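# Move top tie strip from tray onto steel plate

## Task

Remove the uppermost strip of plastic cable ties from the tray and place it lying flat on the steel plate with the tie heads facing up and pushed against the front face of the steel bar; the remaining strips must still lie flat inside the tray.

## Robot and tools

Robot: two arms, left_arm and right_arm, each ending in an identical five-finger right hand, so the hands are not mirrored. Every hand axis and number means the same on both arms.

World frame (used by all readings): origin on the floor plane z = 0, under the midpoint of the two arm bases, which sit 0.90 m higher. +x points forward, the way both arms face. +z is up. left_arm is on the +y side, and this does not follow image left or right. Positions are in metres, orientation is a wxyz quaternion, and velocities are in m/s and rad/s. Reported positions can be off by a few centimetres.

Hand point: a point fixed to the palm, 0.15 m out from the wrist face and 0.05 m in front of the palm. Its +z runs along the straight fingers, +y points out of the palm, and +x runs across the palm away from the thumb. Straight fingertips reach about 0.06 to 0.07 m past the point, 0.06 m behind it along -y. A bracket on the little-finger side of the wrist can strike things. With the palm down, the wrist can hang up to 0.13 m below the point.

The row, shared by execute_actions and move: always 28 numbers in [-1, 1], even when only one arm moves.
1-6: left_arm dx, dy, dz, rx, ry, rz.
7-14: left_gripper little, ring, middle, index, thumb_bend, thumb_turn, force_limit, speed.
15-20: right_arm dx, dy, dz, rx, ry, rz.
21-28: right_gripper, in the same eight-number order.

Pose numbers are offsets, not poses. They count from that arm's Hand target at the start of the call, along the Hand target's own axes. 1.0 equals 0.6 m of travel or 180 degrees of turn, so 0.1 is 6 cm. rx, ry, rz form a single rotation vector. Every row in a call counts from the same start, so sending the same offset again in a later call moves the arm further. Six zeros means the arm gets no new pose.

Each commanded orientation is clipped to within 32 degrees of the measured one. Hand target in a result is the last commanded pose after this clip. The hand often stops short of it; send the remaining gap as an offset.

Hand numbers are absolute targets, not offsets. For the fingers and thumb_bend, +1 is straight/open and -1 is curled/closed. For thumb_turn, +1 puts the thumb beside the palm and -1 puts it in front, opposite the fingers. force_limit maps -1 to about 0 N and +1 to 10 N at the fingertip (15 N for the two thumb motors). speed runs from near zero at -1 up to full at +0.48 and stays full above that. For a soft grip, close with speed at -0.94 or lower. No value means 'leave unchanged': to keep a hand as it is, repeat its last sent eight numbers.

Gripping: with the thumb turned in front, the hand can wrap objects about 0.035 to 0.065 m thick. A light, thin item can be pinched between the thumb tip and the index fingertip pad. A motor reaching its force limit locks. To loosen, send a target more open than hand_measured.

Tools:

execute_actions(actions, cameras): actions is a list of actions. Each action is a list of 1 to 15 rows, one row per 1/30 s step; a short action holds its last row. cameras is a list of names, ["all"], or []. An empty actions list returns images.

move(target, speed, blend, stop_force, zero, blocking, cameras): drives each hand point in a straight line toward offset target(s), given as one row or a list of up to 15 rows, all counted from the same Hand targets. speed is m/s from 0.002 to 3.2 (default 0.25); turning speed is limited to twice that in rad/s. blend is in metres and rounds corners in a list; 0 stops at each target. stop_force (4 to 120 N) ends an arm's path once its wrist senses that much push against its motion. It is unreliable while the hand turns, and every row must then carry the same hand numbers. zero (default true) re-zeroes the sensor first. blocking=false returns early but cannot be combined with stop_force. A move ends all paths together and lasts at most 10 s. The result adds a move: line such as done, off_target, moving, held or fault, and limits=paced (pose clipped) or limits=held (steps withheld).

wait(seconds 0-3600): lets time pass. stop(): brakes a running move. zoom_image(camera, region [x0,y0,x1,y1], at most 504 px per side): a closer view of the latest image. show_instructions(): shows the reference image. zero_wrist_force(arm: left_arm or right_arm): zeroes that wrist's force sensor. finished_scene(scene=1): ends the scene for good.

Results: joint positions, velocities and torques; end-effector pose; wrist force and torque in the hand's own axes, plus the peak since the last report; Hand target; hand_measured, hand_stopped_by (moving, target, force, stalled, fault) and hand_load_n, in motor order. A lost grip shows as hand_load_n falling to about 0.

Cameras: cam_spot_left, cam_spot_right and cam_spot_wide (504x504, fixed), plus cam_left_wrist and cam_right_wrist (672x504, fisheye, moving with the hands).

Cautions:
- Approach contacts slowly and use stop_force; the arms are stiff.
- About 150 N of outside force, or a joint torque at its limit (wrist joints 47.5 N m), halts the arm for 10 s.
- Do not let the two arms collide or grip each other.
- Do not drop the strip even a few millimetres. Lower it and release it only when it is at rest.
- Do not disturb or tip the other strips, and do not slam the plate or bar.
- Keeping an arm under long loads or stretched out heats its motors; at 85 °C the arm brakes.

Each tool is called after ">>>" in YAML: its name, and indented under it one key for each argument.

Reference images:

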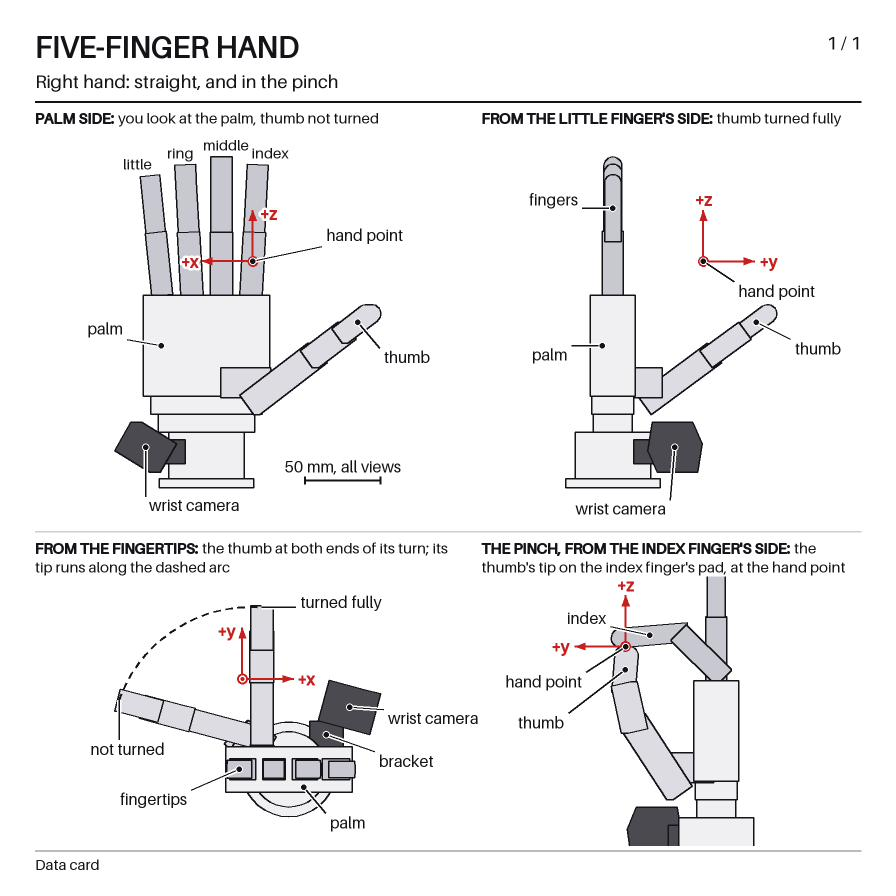

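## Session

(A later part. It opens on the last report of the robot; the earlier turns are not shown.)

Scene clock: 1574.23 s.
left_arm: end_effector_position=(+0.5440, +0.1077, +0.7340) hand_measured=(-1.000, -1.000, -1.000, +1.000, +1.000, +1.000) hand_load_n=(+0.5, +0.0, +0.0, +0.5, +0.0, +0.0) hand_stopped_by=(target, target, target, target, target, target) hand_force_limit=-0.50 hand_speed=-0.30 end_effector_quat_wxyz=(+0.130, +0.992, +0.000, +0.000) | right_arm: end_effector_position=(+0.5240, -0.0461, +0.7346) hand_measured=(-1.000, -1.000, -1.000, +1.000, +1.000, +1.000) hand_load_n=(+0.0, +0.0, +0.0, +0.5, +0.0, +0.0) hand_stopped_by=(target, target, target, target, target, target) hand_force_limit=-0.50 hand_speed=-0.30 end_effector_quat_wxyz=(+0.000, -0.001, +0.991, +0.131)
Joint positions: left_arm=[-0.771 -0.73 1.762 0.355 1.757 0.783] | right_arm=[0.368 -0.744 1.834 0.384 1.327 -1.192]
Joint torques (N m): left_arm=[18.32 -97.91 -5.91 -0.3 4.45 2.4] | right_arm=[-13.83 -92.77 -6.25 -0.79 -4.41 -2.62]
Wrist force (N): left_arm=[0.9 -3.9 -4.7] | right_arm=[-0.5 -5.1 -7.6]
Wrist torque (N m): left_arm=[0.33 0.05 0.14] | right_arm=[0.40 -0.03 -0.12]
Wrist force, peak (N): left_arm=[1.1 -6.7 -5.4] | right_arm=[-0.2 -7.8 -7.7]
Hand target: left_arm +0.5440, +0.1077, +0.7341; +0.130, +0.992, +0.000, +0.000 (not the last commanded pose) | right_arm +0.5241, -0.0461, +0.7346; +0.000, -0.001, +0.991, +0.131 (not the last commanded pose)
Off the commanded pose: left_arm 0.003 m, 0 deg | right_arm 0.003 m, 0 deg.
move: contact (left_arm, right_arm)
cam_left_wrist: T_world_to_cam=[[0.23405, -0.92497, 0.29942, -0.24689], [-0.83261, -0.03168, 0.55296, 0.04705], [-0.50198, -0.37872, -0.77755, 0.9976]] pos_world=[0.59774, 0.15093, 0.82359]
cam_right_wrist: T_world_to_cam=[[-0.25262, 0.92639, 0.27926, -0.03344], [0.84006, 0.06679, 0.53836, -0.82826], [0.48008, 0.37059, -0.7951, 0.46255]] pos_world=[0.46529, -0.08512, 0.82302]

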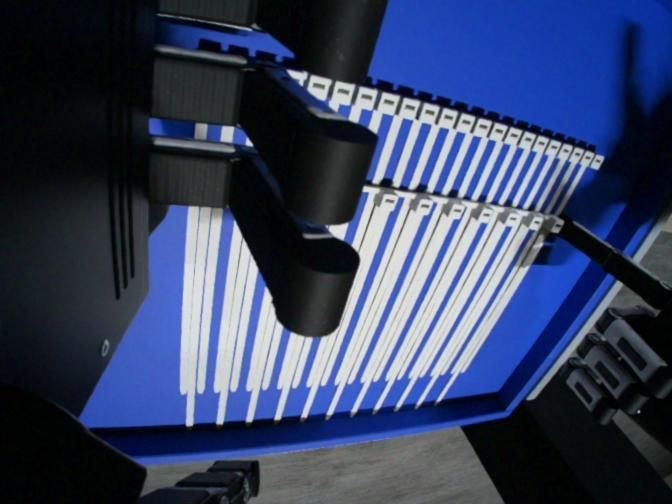

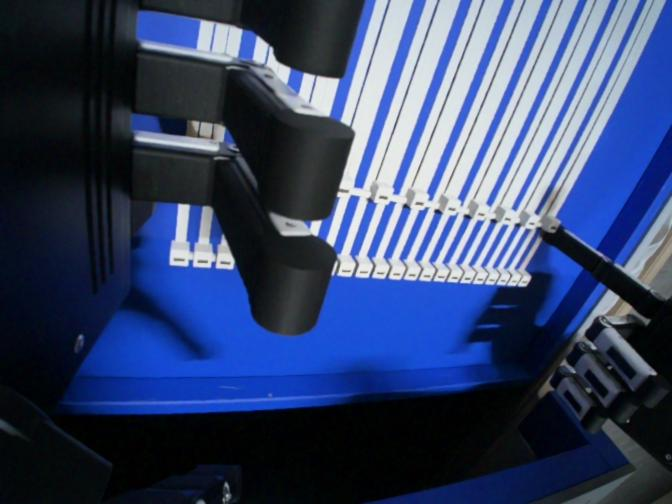

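>>> move:
  target: [0,0.0042,-0.0127,0,0,0,-1,-1,-1,1,1,1,-0.5,-0.3, 0,0.0042,-0.0127,0,0,0,-1,-1,-1,1,1,1,-0.5,-0.3]
  speed: 0.01
  cameras: ["cam_left_wrist","cam_right_wrist"]

>>> zoom_image:
  camera: "cam_left_wrist"
  region: [440, 160, 580, 270]

>>> zoom_image:
  camera: "cam_right_wrist"
  region: [440, 160, 580, 270]

Scene clock: 1588.67 s.
left_arm: end_effector_position=(+0.5440, +0.1073, +0.7422) hand_measured=(-1.000, -1.000, -1.000, +1.000, +1.000, +1.000) hand_load_n=(+0.0, +0.0, +0.0, +1.5, +0.0, +0.0) hand_stopped_by=(target, target, target, target, target, target) hand_force_limit=-0.50 hand_speed=-0.30 end_effector_quat_wxyz=(+0.130, +0.992, +0.000, +0.000) | right_arm: end_effector_position=(+0.5241, -0.0456, +0.7427) hand_measured=(-1.000, -1.000, -1.000, +1.000, +1.000, +1.000) hand_load_n=(+0.0, +0.0, +0.0, +1.5, +0.0, +0.0) hand_stopped_by=(target, target, target, target, target, target) hand_force_limit=-0.50 hand_speed=-0.30 end_effector_quat_wxyz=(+0.000, +0.000, +0.991, +0.131)
Joint positions: left_arm=[-0.771 -0.741 1.763 0.365 1.757 0.783] | right_arm=[0.368 -0.756 1.836 0.394 1.327 -1.192]
Joint torques (N m): left_arm=[-23.55 -87.94 -12.4 2.65 -0.94 -2.58] | right_arm=[23.37 -77.86 -12.03 3.59 -1.23 2.17]
Wrist force (N): left_arm=[0.9 -11.0 -2.8] | right_arm=[1.0 -11.9 -5.5]
Wrist torque (N m): left_arm=[0.62 -0.10 0.20] | right_arm=[0.72 0.01 -0.03]
Wrist force, peak (N): left_arm=[0.8 -11.3 -3.2] | right_arm=[0.9 -11.9 -6.0]
Hand target: left_arm +0.5440, +0.1073, +0.7421; +0.130, +0.992, +0.000, +0.000 | right_arm +0.5241, -0.0456, +0.7426; +0.000, -0.001, +0.991, +0.131
Off the commanded pose: left_arm 0.000 m, 0 deg | right_arm 0.000 m, 0 deg.
move: done
cam_left_wrist: T_world_to_cam=[[0.23407, -0.92497, 0.2994, -0.24978], [-0.8326, -0.03171, 0.55297, 0.04255], [-0.50198, -0.37872, -0.77755, 1.00371]] pos_world=[0.59774, 0.15043, 0.83169]
cam_right_wrist: T_world_to_cam=[[-0.25254, 0.9264, 0.27931, -0.03617], [0.84009, 0.06671, 0.53833, -0.8327], [0.48008, 0.37059, -0.7951, 0.46893]] pos_world=[0.46529, -0.08472, 0.83122]

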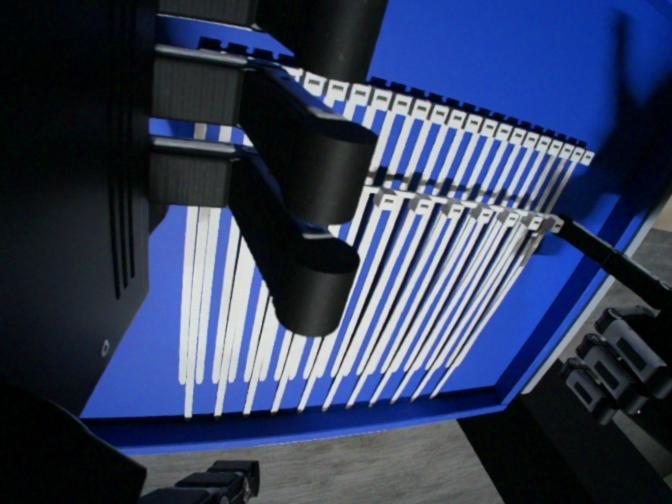

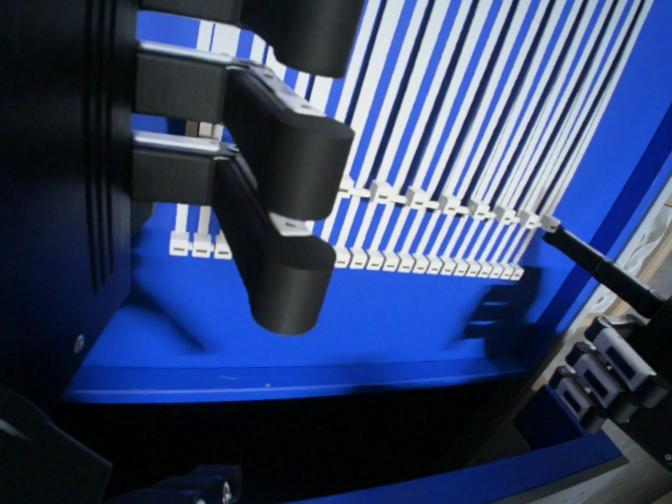

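Scaled by 3.600 from the camera's image (finer frame: 960x720).

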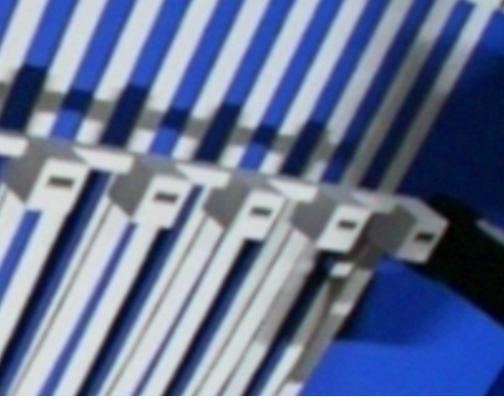

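Scaled by 3.600 from the camera's image (finer frame: 960x720).

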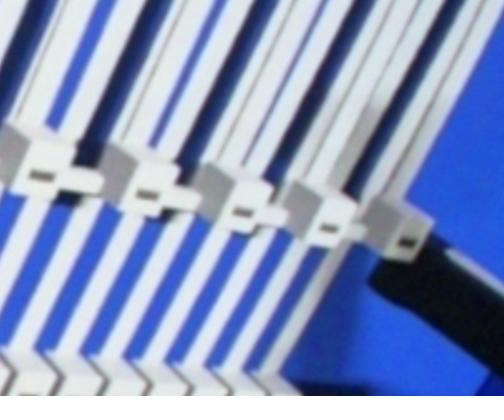

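>>> move:
  target: [-0.0083,0.01725,-0.0644,0,0,0,-1,-1,-1,1,1,1,-0.5,-0.3, 0.0083,0.01725,-0.0644,0,0,0,-1,-1,-1,1,1,1,-0.5,-0.3]
  speed: 0.03
  cameras: ["cam_left_wrist","cam_right_wrist","cam_spot_left","cam_spot_right"]

>>> zoom_image:
  camera: "cam_spot_left"
  region: [230, 290, 400, 400]

>>> zoom_image:
  camera: "cam_right_wrist"
  region: [340, 100, 640, 300]

Scene clock: 1606.83 s.
left_arm: end_effector_position=(+0.5390, +0.1072, +0.7823) hand_measured=(-1.000, -1.000, -1.000, +1.000, +1.000, +1.000) hand_load_n=(+0.0, +0.0, +0.0, +1.0, -0.5, +0.0) hand_stopped_by=(target, target, target, target, target, target) hand_force_limit=-0.50 hand_speed=-0.30 end_effector_quat_wxyz=(+0.130, +0.992, +0.000, +0.000) | right_arm: end_effector_position=(+0.5190, -0.0456, +0.7828) hand_measured=(-1.000, -1.000, -1.000, +1.000, +1.000, +1.000) hand_load_n=(+0.0, +0.0, +0.0, +1.5, +0.0, +0.0) hand_stopped_by=(target, target, target, target, target, target) hand_force_limit=-0.50 hand_speed=-0.30 end_effector_quat_wxyz=(+0.000, +0.000, +0.991, +0.131)
Joint positions: left_arm=[-0.777 -0.802 1.779 0.408 1.756 0.777] | right_arm=[0.371 -0.818 1.852 0.44 1.327 -1.189]
Joint torques (N m): left_arm=[-18.78 -69.41 -19.01 -0.79 -0.16 -2.06] | right_arm=[20.2 -55.93 -19.66 -0.59 -1.54 1.68]
Wrist force (N): left_arm=[1.3 -11.1 -3.2] | right_arm=[0.4 -12.2 -6.1]
Wrist torque (N m): left_arm=[0.70 -0.05 0.24] | right_arm=[0.79 0.01 -0.05]
Wrist force, peak (N): left_arm=[1.2 -13.1 -3.4] | right_arm=[1.2 -14.6 -5.9]
Hand target: left_arm +0.5391, +0.1072, +0.7821; +0.130, +0.992, +0.000, +0.000 | right_arm +0.5190, -0.0456, +0.7826; +0.000, -0.001, +0.991, +0.131
Off the commanded pose: left_arm 0.000 m, 0 deg | right_arm 0.000 m, 0 deg.
move: done
cam_left_wrist: T_world_to_cam=[[0.23407, -0.92497, 0.2994, -0.26062], [-0.8326, -0.03171, 0.55297, 0.01621], [-0.50198, -0.37872, -0.77755, 1.03238]] pos_world=[0.59274, 0.15043, 0.87179]
cam_right_wrist: T_world_to_cam=[[-0.25263, 0.92638, 0.27927, -0.04859], [0.8401, 0.06682, 0.53829, -0.84996], [0.48, 0.37061, -0.79514, 0.50333]] pos_world=[0.46019, -0.08472, 0.87132]
Images, in order (width x height): cam_spot_left 504x504, cam_spot_right 504x504, cam_left_wrist 672x504, cam_right_wrist 672x504.

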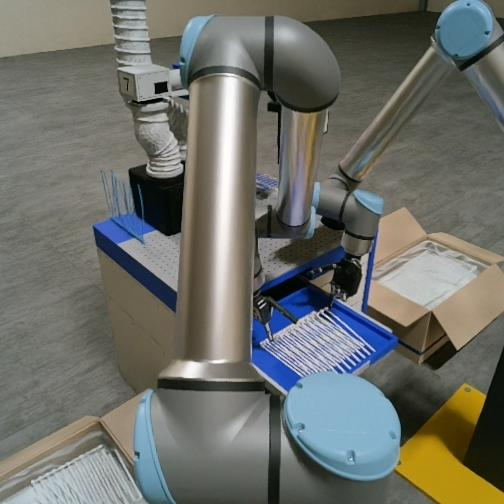

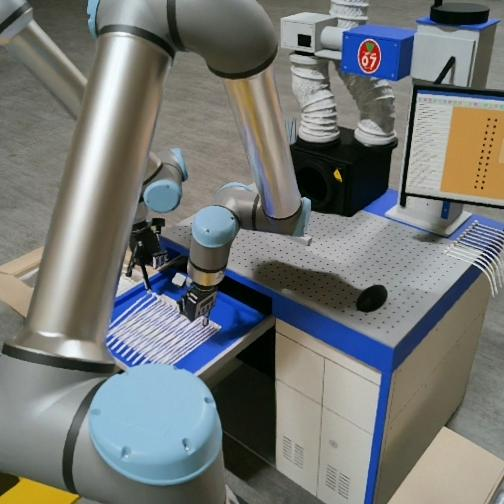

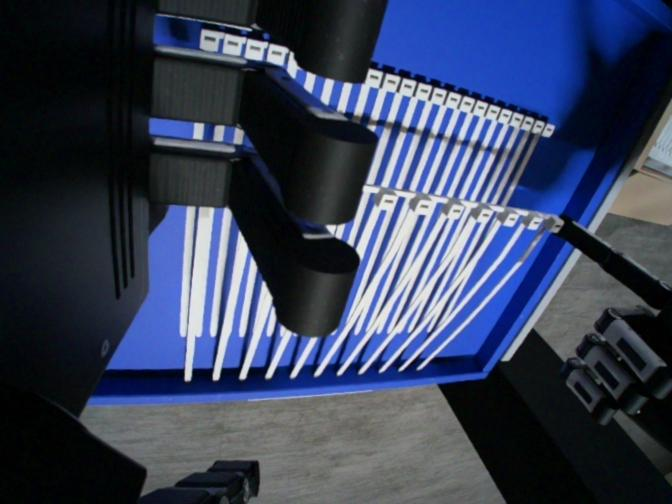

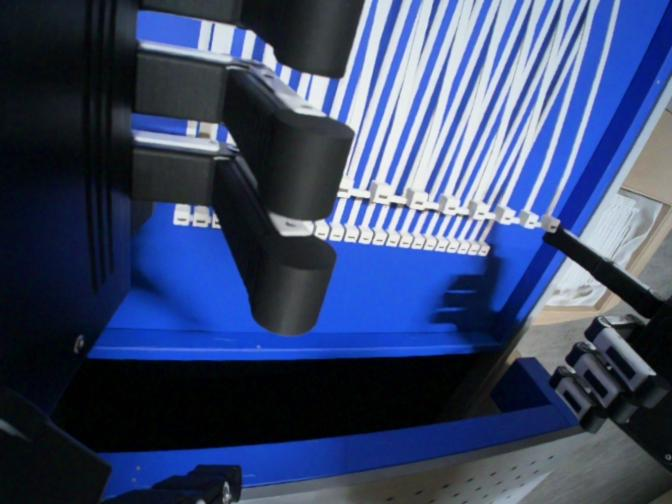

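Scaled by 2.965 from the camera's image (finer frame: 720x720).

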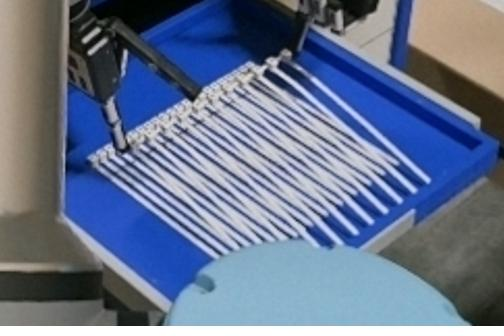

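Scaled by 1.680 from the camera's image (finer frame: 960x720).

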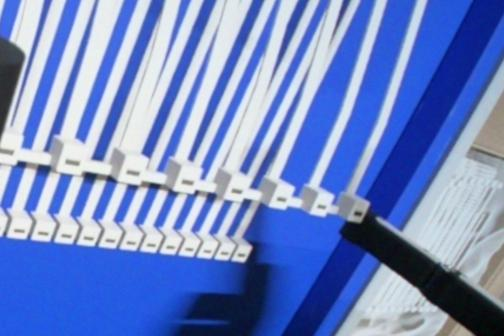

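>>> move:
  target:
    - [-0.035,0.0193,-0.0725,0,0,0,-1,-1,-1,1,1,1,-0.5,-0.3, 0.025,0.0193,-0.0725,0,0,0,-1,-1,-1,1,1,1,-0.5,-0.3]
    - [-0.1083,0.0405,-0.1531,0,0,0,-1,-1,-1,1,1,1,-0.5,-0.3, 0.075,0.0405,-0.1531,0,0,0,-1,-1,-1,1,1,1,-0.5,-0.3]
  speed: 0.04
  blend: [0.01,0]
  cameras: ["cam_left_wrist","cam_right_wrist","cam_spot_left","cam_spot_right"]

Scene clock: 1625.67 s.
left_arm: end_effector_position=(+0.4738, +0.1075, +0.8772) hand_measured=(-1.000, -1.000, -1.000, +1.000, +1.000, +1.000) hand_load_n=(+0.0, +0.5, +0.0, +0.5, +0.0, +0.0) hand_stopped_by=(target, target, target, target, target, target) hand_force_limit=-0.50 hand_speed=-0.30 end_effector_quat_wxyz=(+0.130, +0.992, +0.000, +0.000) | right_arm: end_effector_position=(+0.4738, -0.0460, +0.8777) hand_measured=(-1.000, -1.000, -1.000, +1.000, +1.000, +1.000) hand_load_n=(+0.0, +0.0, +0.0, +1.0, +0.0, +0.0) hand_stopped_by=(target, target, target, target, target, target) hand_force_limit=-0.50 hand_speed=-0.30 end_effector_quat_wxyz=(+0.000, +0.000, +0.991, +0.131)
Joint positions: left_arm=[-0.856 -0.993 1.9 0.465 1.741 0.698] | right_arm=[0.4 -0.991 1.928 0.529 1.33 -1.159]
Joint torques (N m): left_arm=[16.95 -50.74 -37.68 1.05 -0.4 1.7] | right_arm=[1.84 -45.92 -30.82 0.43 -0.32 -0.07]
Wrist force (N): left_arm=[1.1 -6.7 -3.0] | right_arm=[0.4 -8.0 -4.5]
Wrist torque (N m): left_arm=[0.50 -0.02 0.20] | right_arm=[0.42 0.00 -0.10]
Wrist force, peak (N): left_arm=[1.9 -12.8 -4.2] | right_arm=[0.2 -13.6 -5.7]
Hand target: left_arm +0.4741, +0.1074, +0.8771; +0.130, +0.992, +0.000, +0.000 | right_arm +0.4740, -0.0460, +0.8776; +0.000, -0.001, +0.991, +0.131
Off the commanded pose: left_arm 0.000 m, 0 deg | right_arm 0.000 m, 0 deg.
move: done
cam_left_wrist: T_world_to_cam=[[0.23406, -0.92501, 0.29928, -0.27346], [-0.83255, -0.03173, 0.55304, -0.09064], [-0.50208, -0.37861, -0.77754, 1.07354]] pos_world=[0.52754, 0.15063, 0.96669]
cam_right_wrist: T_world_to_cam=[[-0.25254, 0.92642, 0.27923, -0.08614], [0.84019, 0.06683, 0.53816, -0.86296], [0.4799, 0.37051, -0.79524, 0.60076]] pos_world=[0.41498, -0.08512, 0.96622]
Images, in order (width x height): cam_spot_left 504x504, cam_spot_right 504x504, cam_left_wrist 672x504, cam_right_wrist 672x504.

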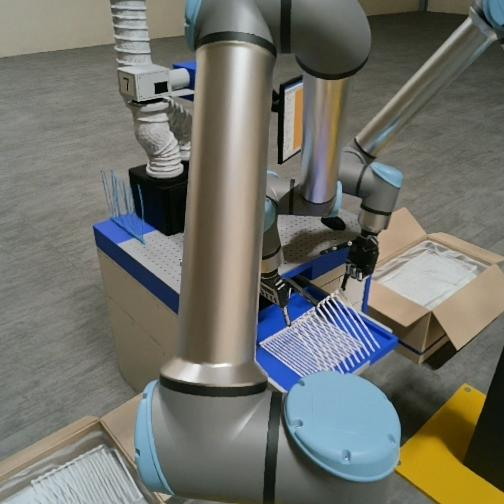

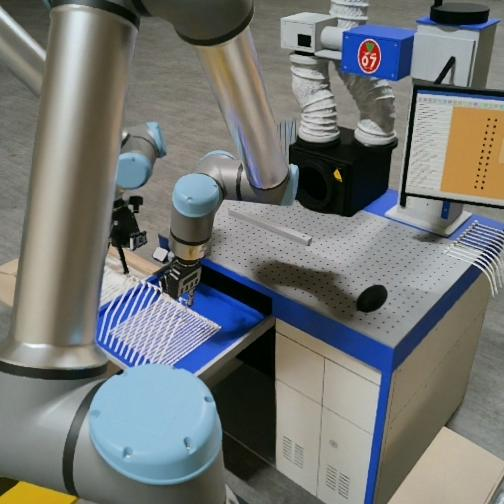

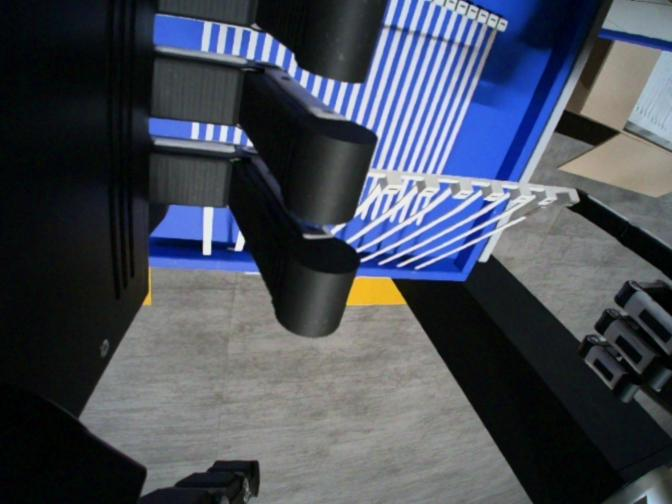

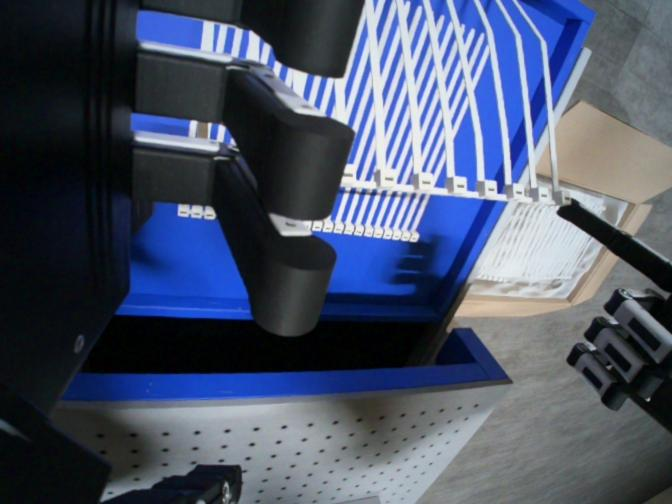

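>>> move:
  target:
    - [-0.0833,0.0219,-0.0804,0,0,0,-1,-1,-1,1,1,1,-0.5,-0.3, 0.0833,0.0219,-0.0804,0,0,0,-1,-1,-1,1,1,1,-0.5,-0.3]
    - [-0.1167,0.0391,-0.1448,0,0,0,-1,-1,-1,1,1,1,-0.5,-0.3, 0.1167,0.0391,-0.1448,0,0,0,-1,-1,-1,1,1,1,-0.5,-0.3]
  speed: 0.04
  blend: [0.01,0]
  cameras: ["cam_left_wrist","cam_right_wrist","cam_spot_right"]

Scene clock: 1634.97 s.
left_arm: end_effector_position=(+0.4039, +0.1071, +0.9672) hand_measured=(-1.000, -1.000, -1.000, +1.000, +1.000, +1.000) hand_load_n=(+0.0, +0.0, +0.0, +1.5, +0.0, +0.0) hand_stopped_by=(target, target, target, target, target, target) hand_force_limit=-0.50 hand_speed=-0.30 end_effector_quat_wxyz=(+0.130, +0.992, +0.000, +0.000) | right_arm: end_effector_position=(+0.4037, -0.0459, +0.9677) hand_measured=(-1.000, -1.000, -1.000, +1.000, +1.000, +1.000) hand_load_n=(+0.0, +0.0, +0.0, +1.5, +0.0, +0.0) hand_stopped_by=(target, target, target, target, target, target) hand_force_limit=-0.50 hand_speed=-0.30 end_effector_quat_wxyz=(+0.000, +0.000, +0.991, +0.131)
Joint positions: left_arm=[-0.958 -1.185 1.993 0.548 1.719 0.596] | right_arm=[0.456 -1.178 2.009 0.621 1.336 -1.102]
Joint torques (N m): left_arm=[17.23 -44.93 -27.41 -2.49 -0.05 1.02] | right_arm=[-0.56 -37.39 -26.81 -2.01 -1.82 -1.03]
Wrist force (N): left_arm=[0.2 -11.6 -3.1] | right_arm=[0.2 -12.5 -5.9]
Wrist torque (N m): left_arm=[0.67 -0.11 0.15] | right_arm=[0.73 0.03 -0.08]
Wrist force, peak (N): left_arm=[0.3 -12.6 -3.7] | right_arm=[0.0 -13.4 -6.3]
Hand target: left_arm +0.4040, +0.1071, +0.9671; +0.130, +0.992, +0.000, +0.000 | right_arm +0.4039, -0.0459, +0.9676; +0.000, -0.001, +0.991, +0.131
Off the commanded pose: left_arm 0.000 m, 0 deg | right_arm 0.000 m, 0 deg.
move: done
cam_left_wrist: T_world_to_cam=[[0.23403, -0.925, 0.29933, -0.28437], [-0.8326, -0.03171, 0.55296, -0.19857], [-0.502, -0.37863, -0.77758, 1.1084]] pos_world=[0.45764, 0.15033, 1.05679]
cam_right_wrist: T_world_to_cam=[[-0.25255, 0.92643, 0.2792, -0.129], [0.84014, 0.06682, 0.53824, -0.85265], [0.47998, 0.37049, -0.79521, 0.70583]] pos_world=[0.34498, -0.08502, 1.05622]
Images, in order (width x height): cam_spot_right 504x504, cam_left_wrist 672x504, cam_right_wrist 672x504.

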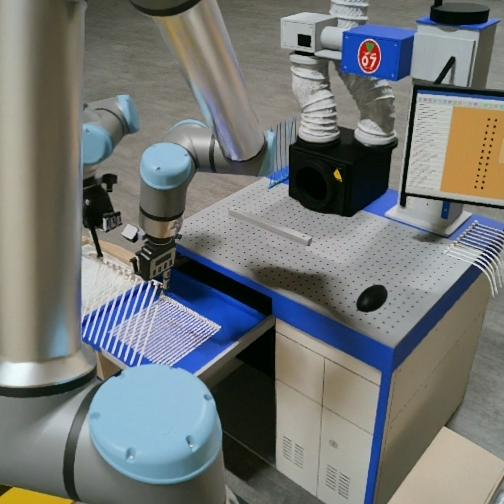

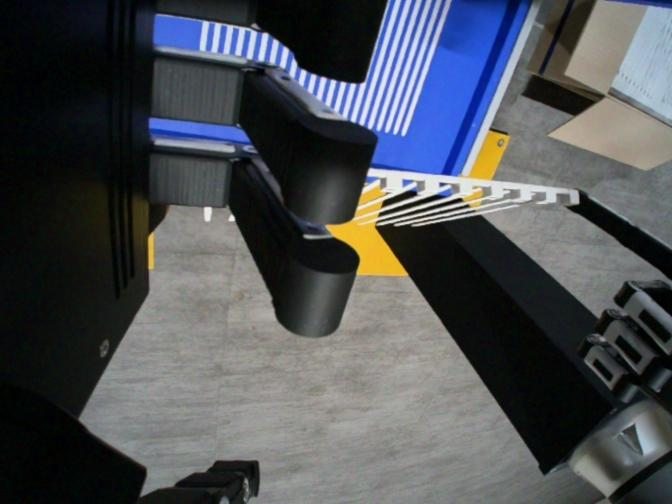

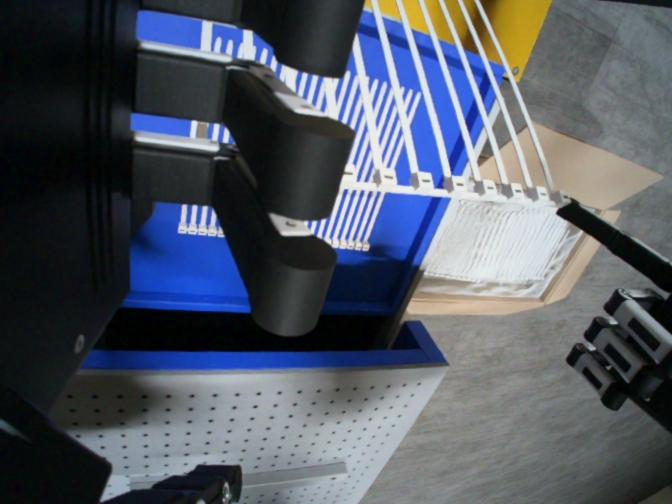

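>>> zoom_image:
  camera: "cam_spot_right"
  region: [60, 210, 260, 380]

>>> zoom_image:
  camera: "cam_right_wrist"
  region: [340, 100, 640, 300]

Scaled by 2.520 from the camera's image (finer frame: 720x720).

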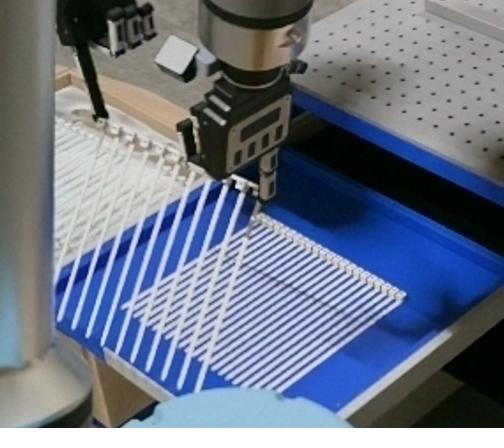

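Scaled by 1.680 from the camera's image (finer frame: 960x720).

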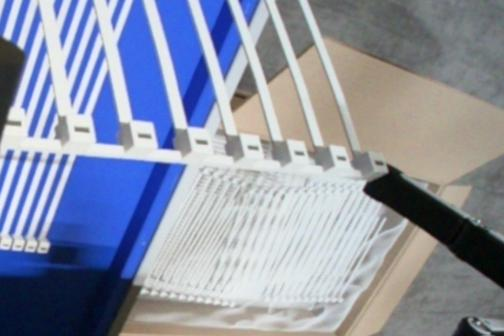

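>>> move:
  target:
    - [0,0.0389,-0.1449,0,0,0,-1,-1,-1,1,1,1,-0.5,-0.3, 0,0.0389,-0.1449,0,0,0,-1,-1,-1,1,1,1,-0.5,-0.3]
    - [0.25,0.0389,-0.1449,0,0,0,-1,-1,-1,1,1,1,-0.5,-0.3, -0.25,0.0389,-0.1449,0,0,0,-1,-1,-1,1,1,1,-0.5,-0.3]
  speed: 0.05
  blend: [0.02,0]
  cameras: ["cam_left_wrist","cam_right_wrist","cam_spot_right","cam_spot_wide"]

>>> zoom_image:
  camera: "cam_right_wrist"
  region: [320, 100, 640, 420]

Scene clock: 1664.23 s.
left_arm: end_effector_position=(+0.5542, +0.1070, +1.0571) hand_measured=(-1.000, -1.000, -1.000, +1.000, +1.000, +1.000) hand_load_n=(+0.0, +0.0, +0.0, +1.5, +0.0, +0.0) hand_stopped_by=(target, target, target, target, target, target) hand_force_limit=-0.50 hand_speed=-0.30 end_effector_quat_wxyz=(+0.130, +0.992, +0.000, +0.000) end_effector_velocity=(-0.002, +0.000, -0.001) end_effector_angular_velocity=(+0.000, +0.002, +0.001) | right_arm: end_effector_position=(+0.5540, -0.0459, +1.0576) hand_measured=(-1.000, -1.000, -1.000, +1.000, +1.000, +1.000) hand_load_n=(+0.0, +0.0, +0.0, +1.5, +0.0, +0.0) hand_stopped_by=(target, target, target, target, target, target) hand_force_limit=-0.50 hand_speed=-0.30 end_effector_quat_wxyz=(+0.000, +0.000, +0.991, +0.131)
Joint positions: left_arm=[-0.76 -1.102 1.667 0.824 1.759 0.793] | right_arm=[0.351 -1.119 1.716 0.883 1.325 -1.21]
Joint velocities: left_arm=[-0.001 -0.002 0.005 -0.002 0.001 -0.002] | right_arm=[within noise]
Joint torques (N m): left_arm=[-24.41 -93.08 -23.45 -1.88 4.32 -2.37] | right_arm=[23.81 -85.54 -24.96 -0.91 -6.53 1.65]
Wrist force (N): left_arm=[0.3 -11.5 -3.2] | right_arm=[0.2 -12.4 -5.8]
Wrist torque (N m): left_arm=[0.64 -0.12 -0.02] | right_arm=[0.71 0.04 0.05]
Wrist force, peak (N): left_arm=[0.2 -14.5 -4.4] | right_arm=[-0.1 -15.2 -7.1]
Hand target: left_arm +0.5540, +0.1070, +1.0571; +0.130, +0.992, +0.000, +0.000 | right_arm +0.5539, -0.0457, +1.0577; +0.000, -0.001, +0.991, +0.131
Off the commanded pose: left_arm 0.000 m, 0 deg | right_arm 0.000 m, 0 deg.
move: done
cam_left_wrist: T_world_to_cam=[[0.23415, -0.92497, 0.29935, -0.34663], [-0.83258, -0.03179, 0.55299, -0.12313], [-0.50198, -0.37872, -0.77755, 1.2536]] pos_world=[0.60794, 0.15023, 1.14659]
cam_right_wrist: T_world_to_cam=[[-0.25244, 0.92643, 0.2793, -0.1164], [0.84022, 0.06672, 0.53813, -1.0271], [0.4799, 0.37051, -0.79524, 0.70519]] pos_world=[0.49518, -0.08492, 1.14602]
Images, in order (width x height): cam_spot_right 504x504, cam_spot_wide 504x504, cam_left_wrist 672x504, cam_right_wrist 672x504.

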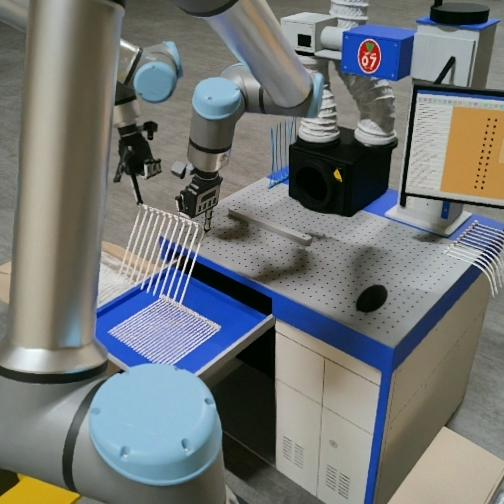

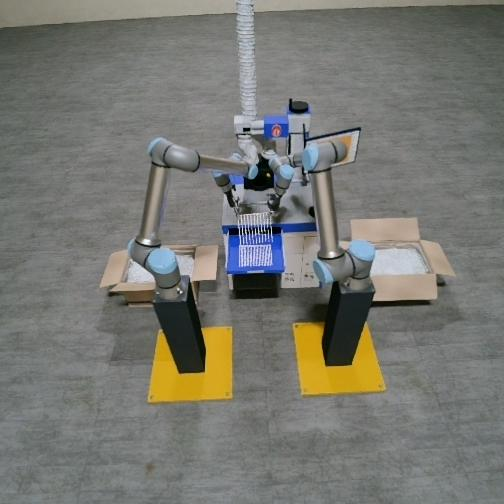

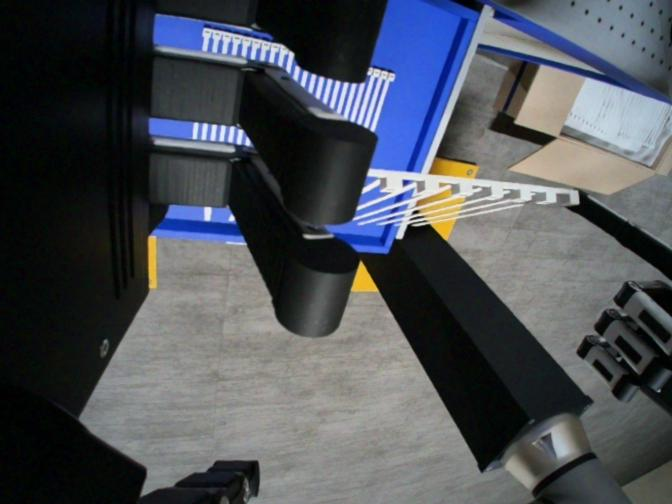

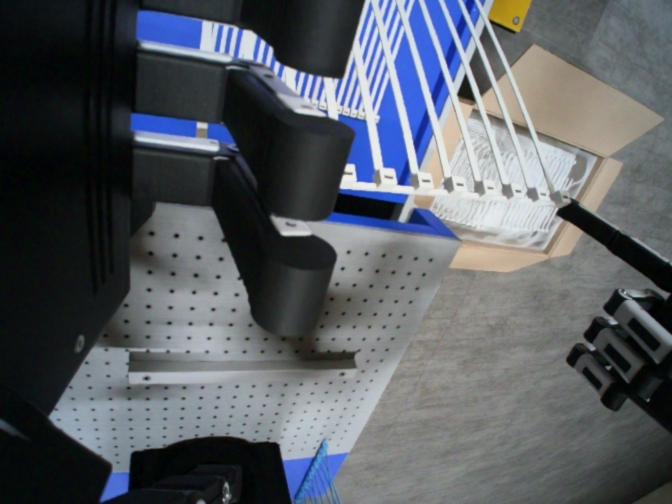

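Scaled by 1.575 from the camera's image (finer frame: 960x720).

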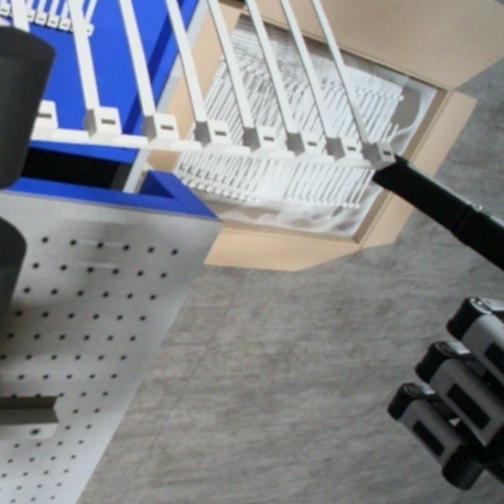

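>>> zoom_image:
  camera: "cam_right_wrist"
  region: [100, 320, 390, 410]

Scaled by 1.738 from the camera's image (finer frame: 960x720).

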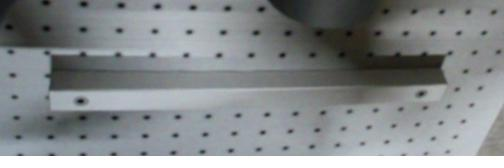

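>>> move:
  target: [0.433,0,0,0,0,0,-1,-1,-1,1,1,1,-0.5,-0.3, -0.433,0,0,0,0,0,-1,-1,-1,1,1,1,-0.5,-0.3]
  speed: 0.06
  cameras: ["cam_left_wrist","cam_right_wrist","cam_spot_right","cam_spot_left","cam_spot_wide"]

>>> zoom_image:
  camera: "cam_spot_right"
  region: [150, 120, 380, 330]

>>> zoom_image:
  camera: "cam_right_wrist"
  region: [320, 100, 600, 320]

>>> zoom_image:
  camera: "cam_left_wrist"
  region: [330, 60, 640, 320]

Scene clock: 1698.83 s.
left_arm: end_effector_position=(+0.8139, +0.1071, +1.0571) hand_measured=(-1.000, -1.000, -1.000, +1.000, +1.000, +1.000) hand_load_n=(+0.0, +0.0, +0.0, +1.0, +0.0, +0.0) hand_stopped_by=(target, target, target, target, target, target) hand_force_limit=-0.50 hand_speed=-0.30 end_effector_quat_wxyz=(+0.130, +0.992, +0.000, +0.000) | right_arm: end_effector_position=(+0.8137, -0.0457, +1.0577) hand_measured=(-1.000, -1.000, -1.000, +1.000, +1.000, +1.000) hand_load_n=(+0.0, +0.0, +0.0, +1.5, +0.0, +0.0) hand_stopped_by=(target, target, target, target, target, target) hand_force_limit=-0.50 hand_speed=-0.30 end_effector_quat_wxyz=(+0.000, +0.000, +0.991, +0.131)
Joint positions: left_arm=[-0.552 -0.726 1.03 1.128 1.792 1.003] | right_arm=[0.247 -0.778 1.14 1.143 1.317 -1.316]
Joint torques (N m): left_arm=[-25.01 -122.01 -24.99 -0.64 5.85 -2.52] | right_arm=[22.25 -113.67 -28.35 -1.06 -5.9 0.97]
Wrist force (N): left_arm=[-0.1 -9.7 -2.7] | right_arm=[0.1 -10.7 -5.5]
Wrist torque (N m): left_arm=[0.52 -0.05 -0.10] | right_arm=[0.58 0.05 0.03]
Wrist force, peak (N): left_arm=[-1.0 -14.5 -3.9] | right_arm=[0.4 -15.5 -7.2]
Hand target: left_arm +0.8138, +0.1070, +1.0571; +0.130, +0.992, +0.000, +0.000 | right_arm +0.8137, -0.0455, +1.0578; +0.000, -0.001, +0.991, +0.131
Off the commanded pose: left_arm 0.000 m, 0 deg | right_arm 0.000 m, 0 deg.
move: done
cam_left_wrist: T_world_to_cam=[[0.2342, -0.92493, 0.29942, -0.40747], [-0.83258, -0.03179, 0.553, 0.09309], [-0.50196, -0.37881, -0.77752, 1.38397]] pos_world=[0.86764, 0.15033, 1.14659]
cam_right_wrist: T_world_to_cam=[[-0.25244, 0.92643, 0.2793, -0.05103], [0.84022, 0.06672, 0.53813, -1.24546], [0.4799, 0.37051, -0.79524, 0.58052]] pos_world=[0.75498, -0.08472, 1.14612]

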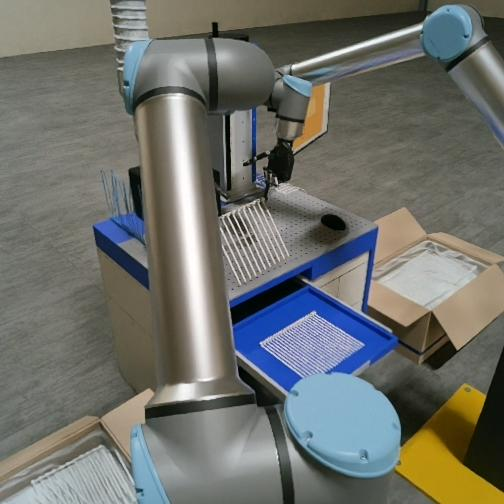

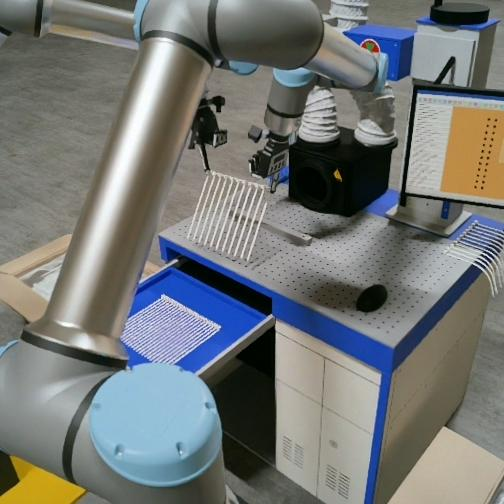

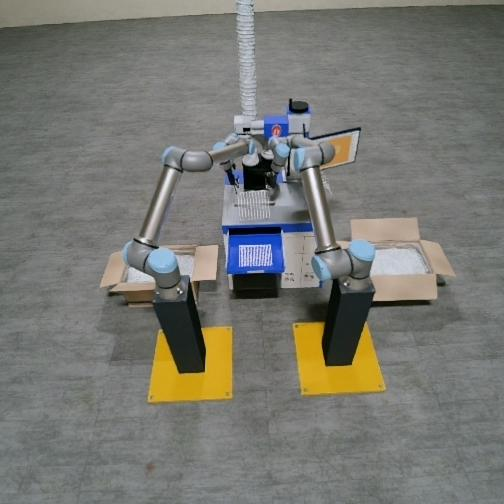

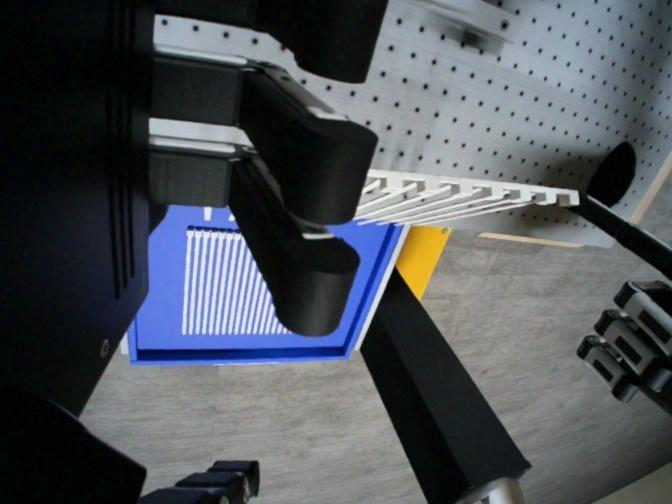

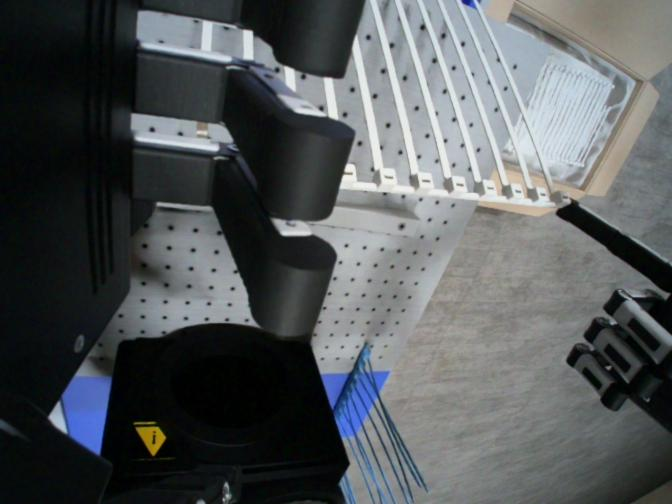

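Scaled by 2.191 from the camera's image (finer frame: 720x720).

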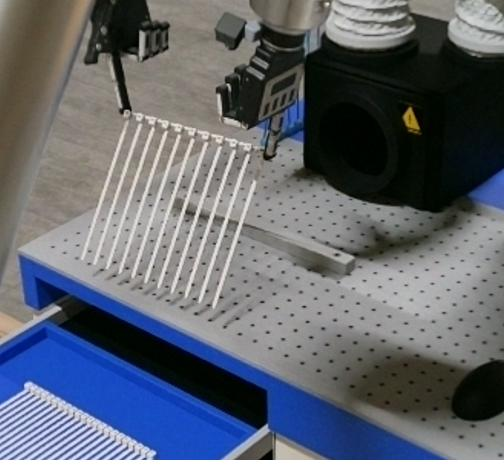

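Scaled by 1.800 from the camera's image (finer frame: 960x720).

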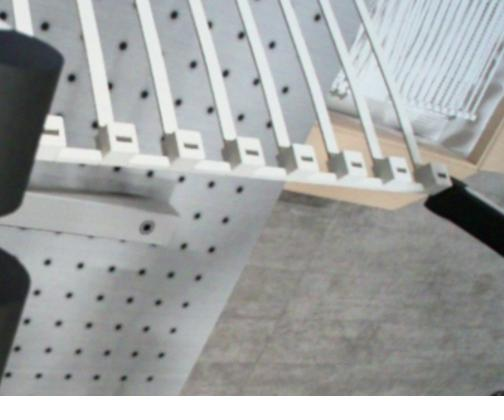

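Scaled by 1.626 from the camera's image (finer frame: 960x720).

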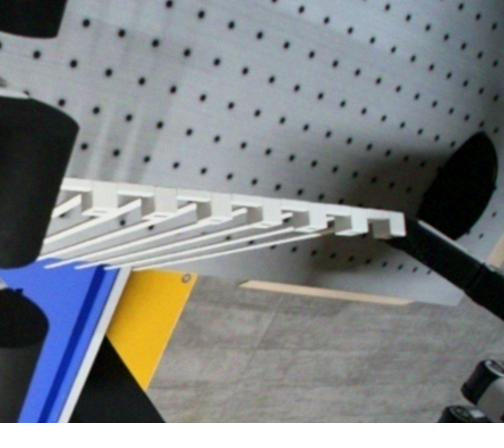

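>>> move:
  target: [-0.0383,-0.0185,0.0692,0,0,0,-1,-1,-1,1,1,1,-0.5,-0.3, 0.0383,-0.0185,0.0692,0,0,0,-1,-1,-1,1,1,1,-0.5,-0.3]
  speed: 0.05
  cameras: ["cam_left_wrist","cam_right_wrist","cam_spot_right","cam_spot_left"]

>>> zoom_image:
  camera: "cam_spot_right"
  region: [150, 140, 350, 300]

>>> zoom_image:
  camera: "cam_spot_left"
  region: [180, 160, 350, 310]

Scene clock: 1723.93 s.
left_arm: end_effector_position=(+0.7907, +0.1069, +1.0141) hand_measured=(-1.000, -1.000, -1.000, +1.000, +1.000, +1.000) hand_load_n=(+0.0, +0.0, +0.0, +1.5, +0.0, +0.0) hand_stopped_by=(target, target, target, target, target, target) hand_force_limit=-0.50 hand_speed=-0.30 end_effector_quat_wxyz=(+0.130, +0.992, +0.000, +0.000) | right_arm: end_effector_position=(+0.7907, -0.0454, +1.0147) hand_measured=(-1.000, -1.000, -1.000, +1.000, +1.000, +1.000) hand_load_n=(+0.0, +0.0, +0.0, +2.0, +0.0, +0.0) hand_stopped_by=(target, target, target, target, target, target) hand_force_limit=-0.50 hand_speed=-0.30 end_effector_quat_wxyz=(+0.000, -0.001, +0.991, +0.131)
Joint positions: left_arm=[-0.566 -0.737 1.13 1.036 1.79 0.989] | right_arm=[0.254 -0.782 1.23 1.056 1.317 -1.309]
Joint torques (N m): left_arm=[-4.09 -115.96 -49.41 4.65 0.44 0.52] | right_arm=[15.62 -111.55 -45.94 6.23 -2.15 0.7]
Wrist force (N): left_arm=[0.1 -12.9 -3.6] | right_arm=[-0.3 -14.0 -6.6]
Wrist torque (N m): left_arm=[0.86 -0.11 0.16] | right_arm=[0.91 0.05 -0.11]
Wrist force, peak (N): left_arm=[0.1 -12.9 -3.6] | right_arm=[-0.3 -14.0 -6.6]
Hand target: left_arm +0.7909, +0.1070, +1.0142; +0.130, +0.992, +0.000, +0.000 | right_arm +0.7907, -0.0455, +1.0148; +0.000, -0.001, +0.991, +0.131
Off the commanded pose: left_arm 0.000 m, 0 deg | right_arm 0.000 m, 0 deg.
move: done
cam_left_wrist: T_world_to_cam=[[0.23407, -0.92497, 0.2994, -0.38921], [-0.8326, -0.03171, 0.55297, 0.09759], [-0.50198, -0.37872, -0.77755, 1.33885]] pos_world=[0.84444, 0.15013, 1.10359]
cam_right_wrist: T_world_to_cam=[[-0.25259, 0.92639, 0.27928, -0.04494], [0.84001, 0.06671, 0.53846, -1.20319], [0.48019, 0.3706, -0.79503, 0.55697]] pos_world=[0.73189, -0.08452, 1.10322]
Images, in order (width x height): cam_spot_left 504x504, cam_spot_right 504x504, cam_left_wrist 672x504, cam_right_wrist 672x504.

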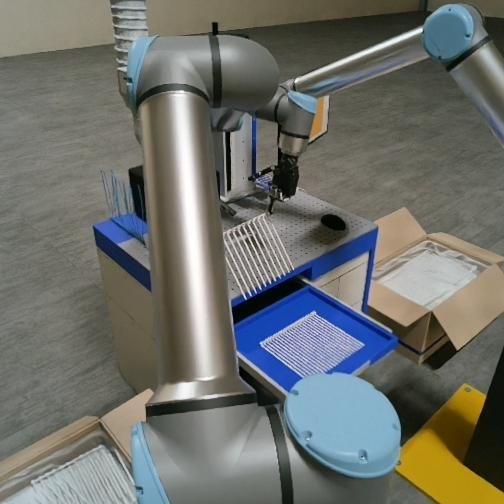

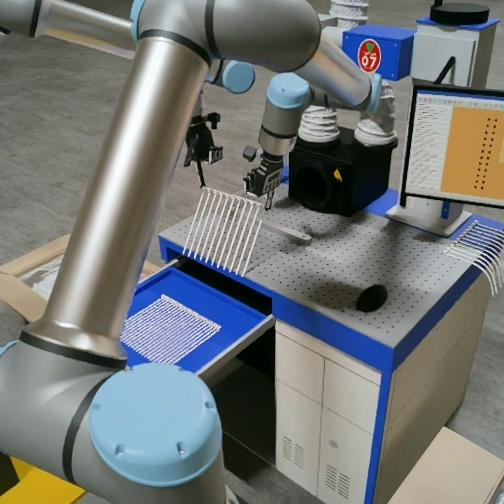

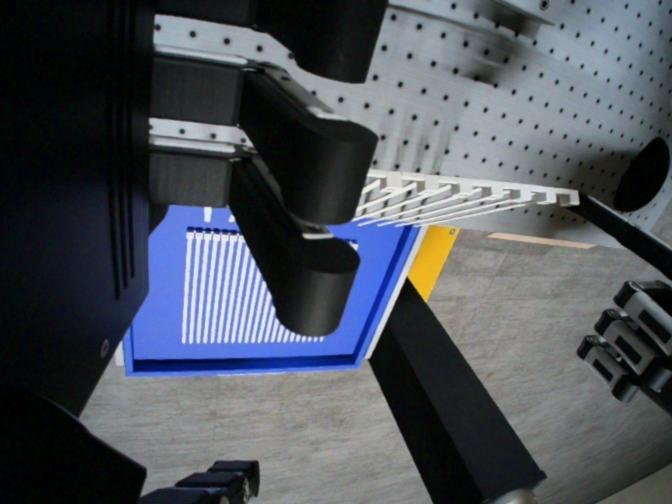

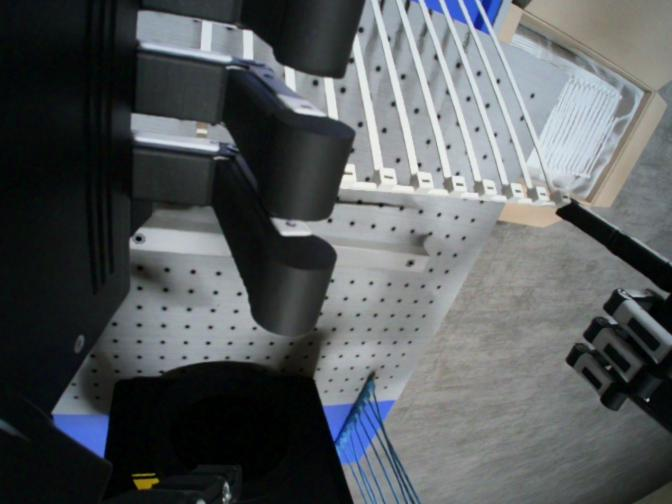

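Scaled by 2.520 from the camera's image (finer frame: 720x720).

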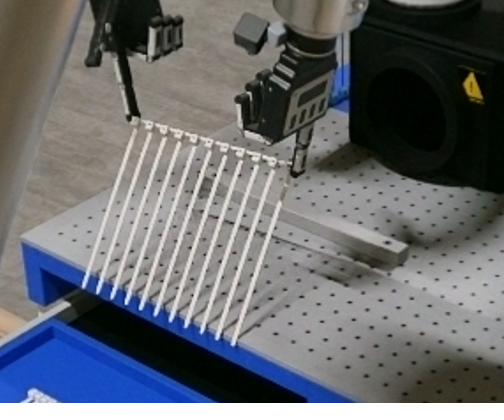

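Scaled by 2.965 from the camera's image (finer frame: 720x720).

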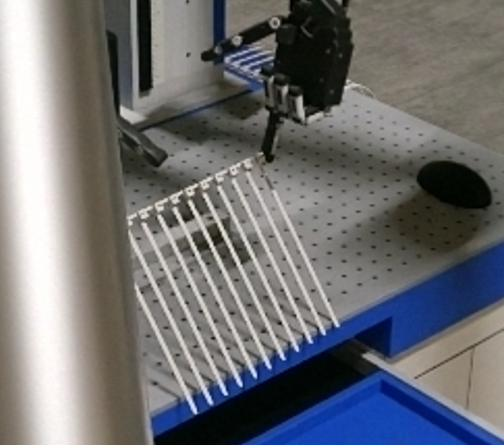

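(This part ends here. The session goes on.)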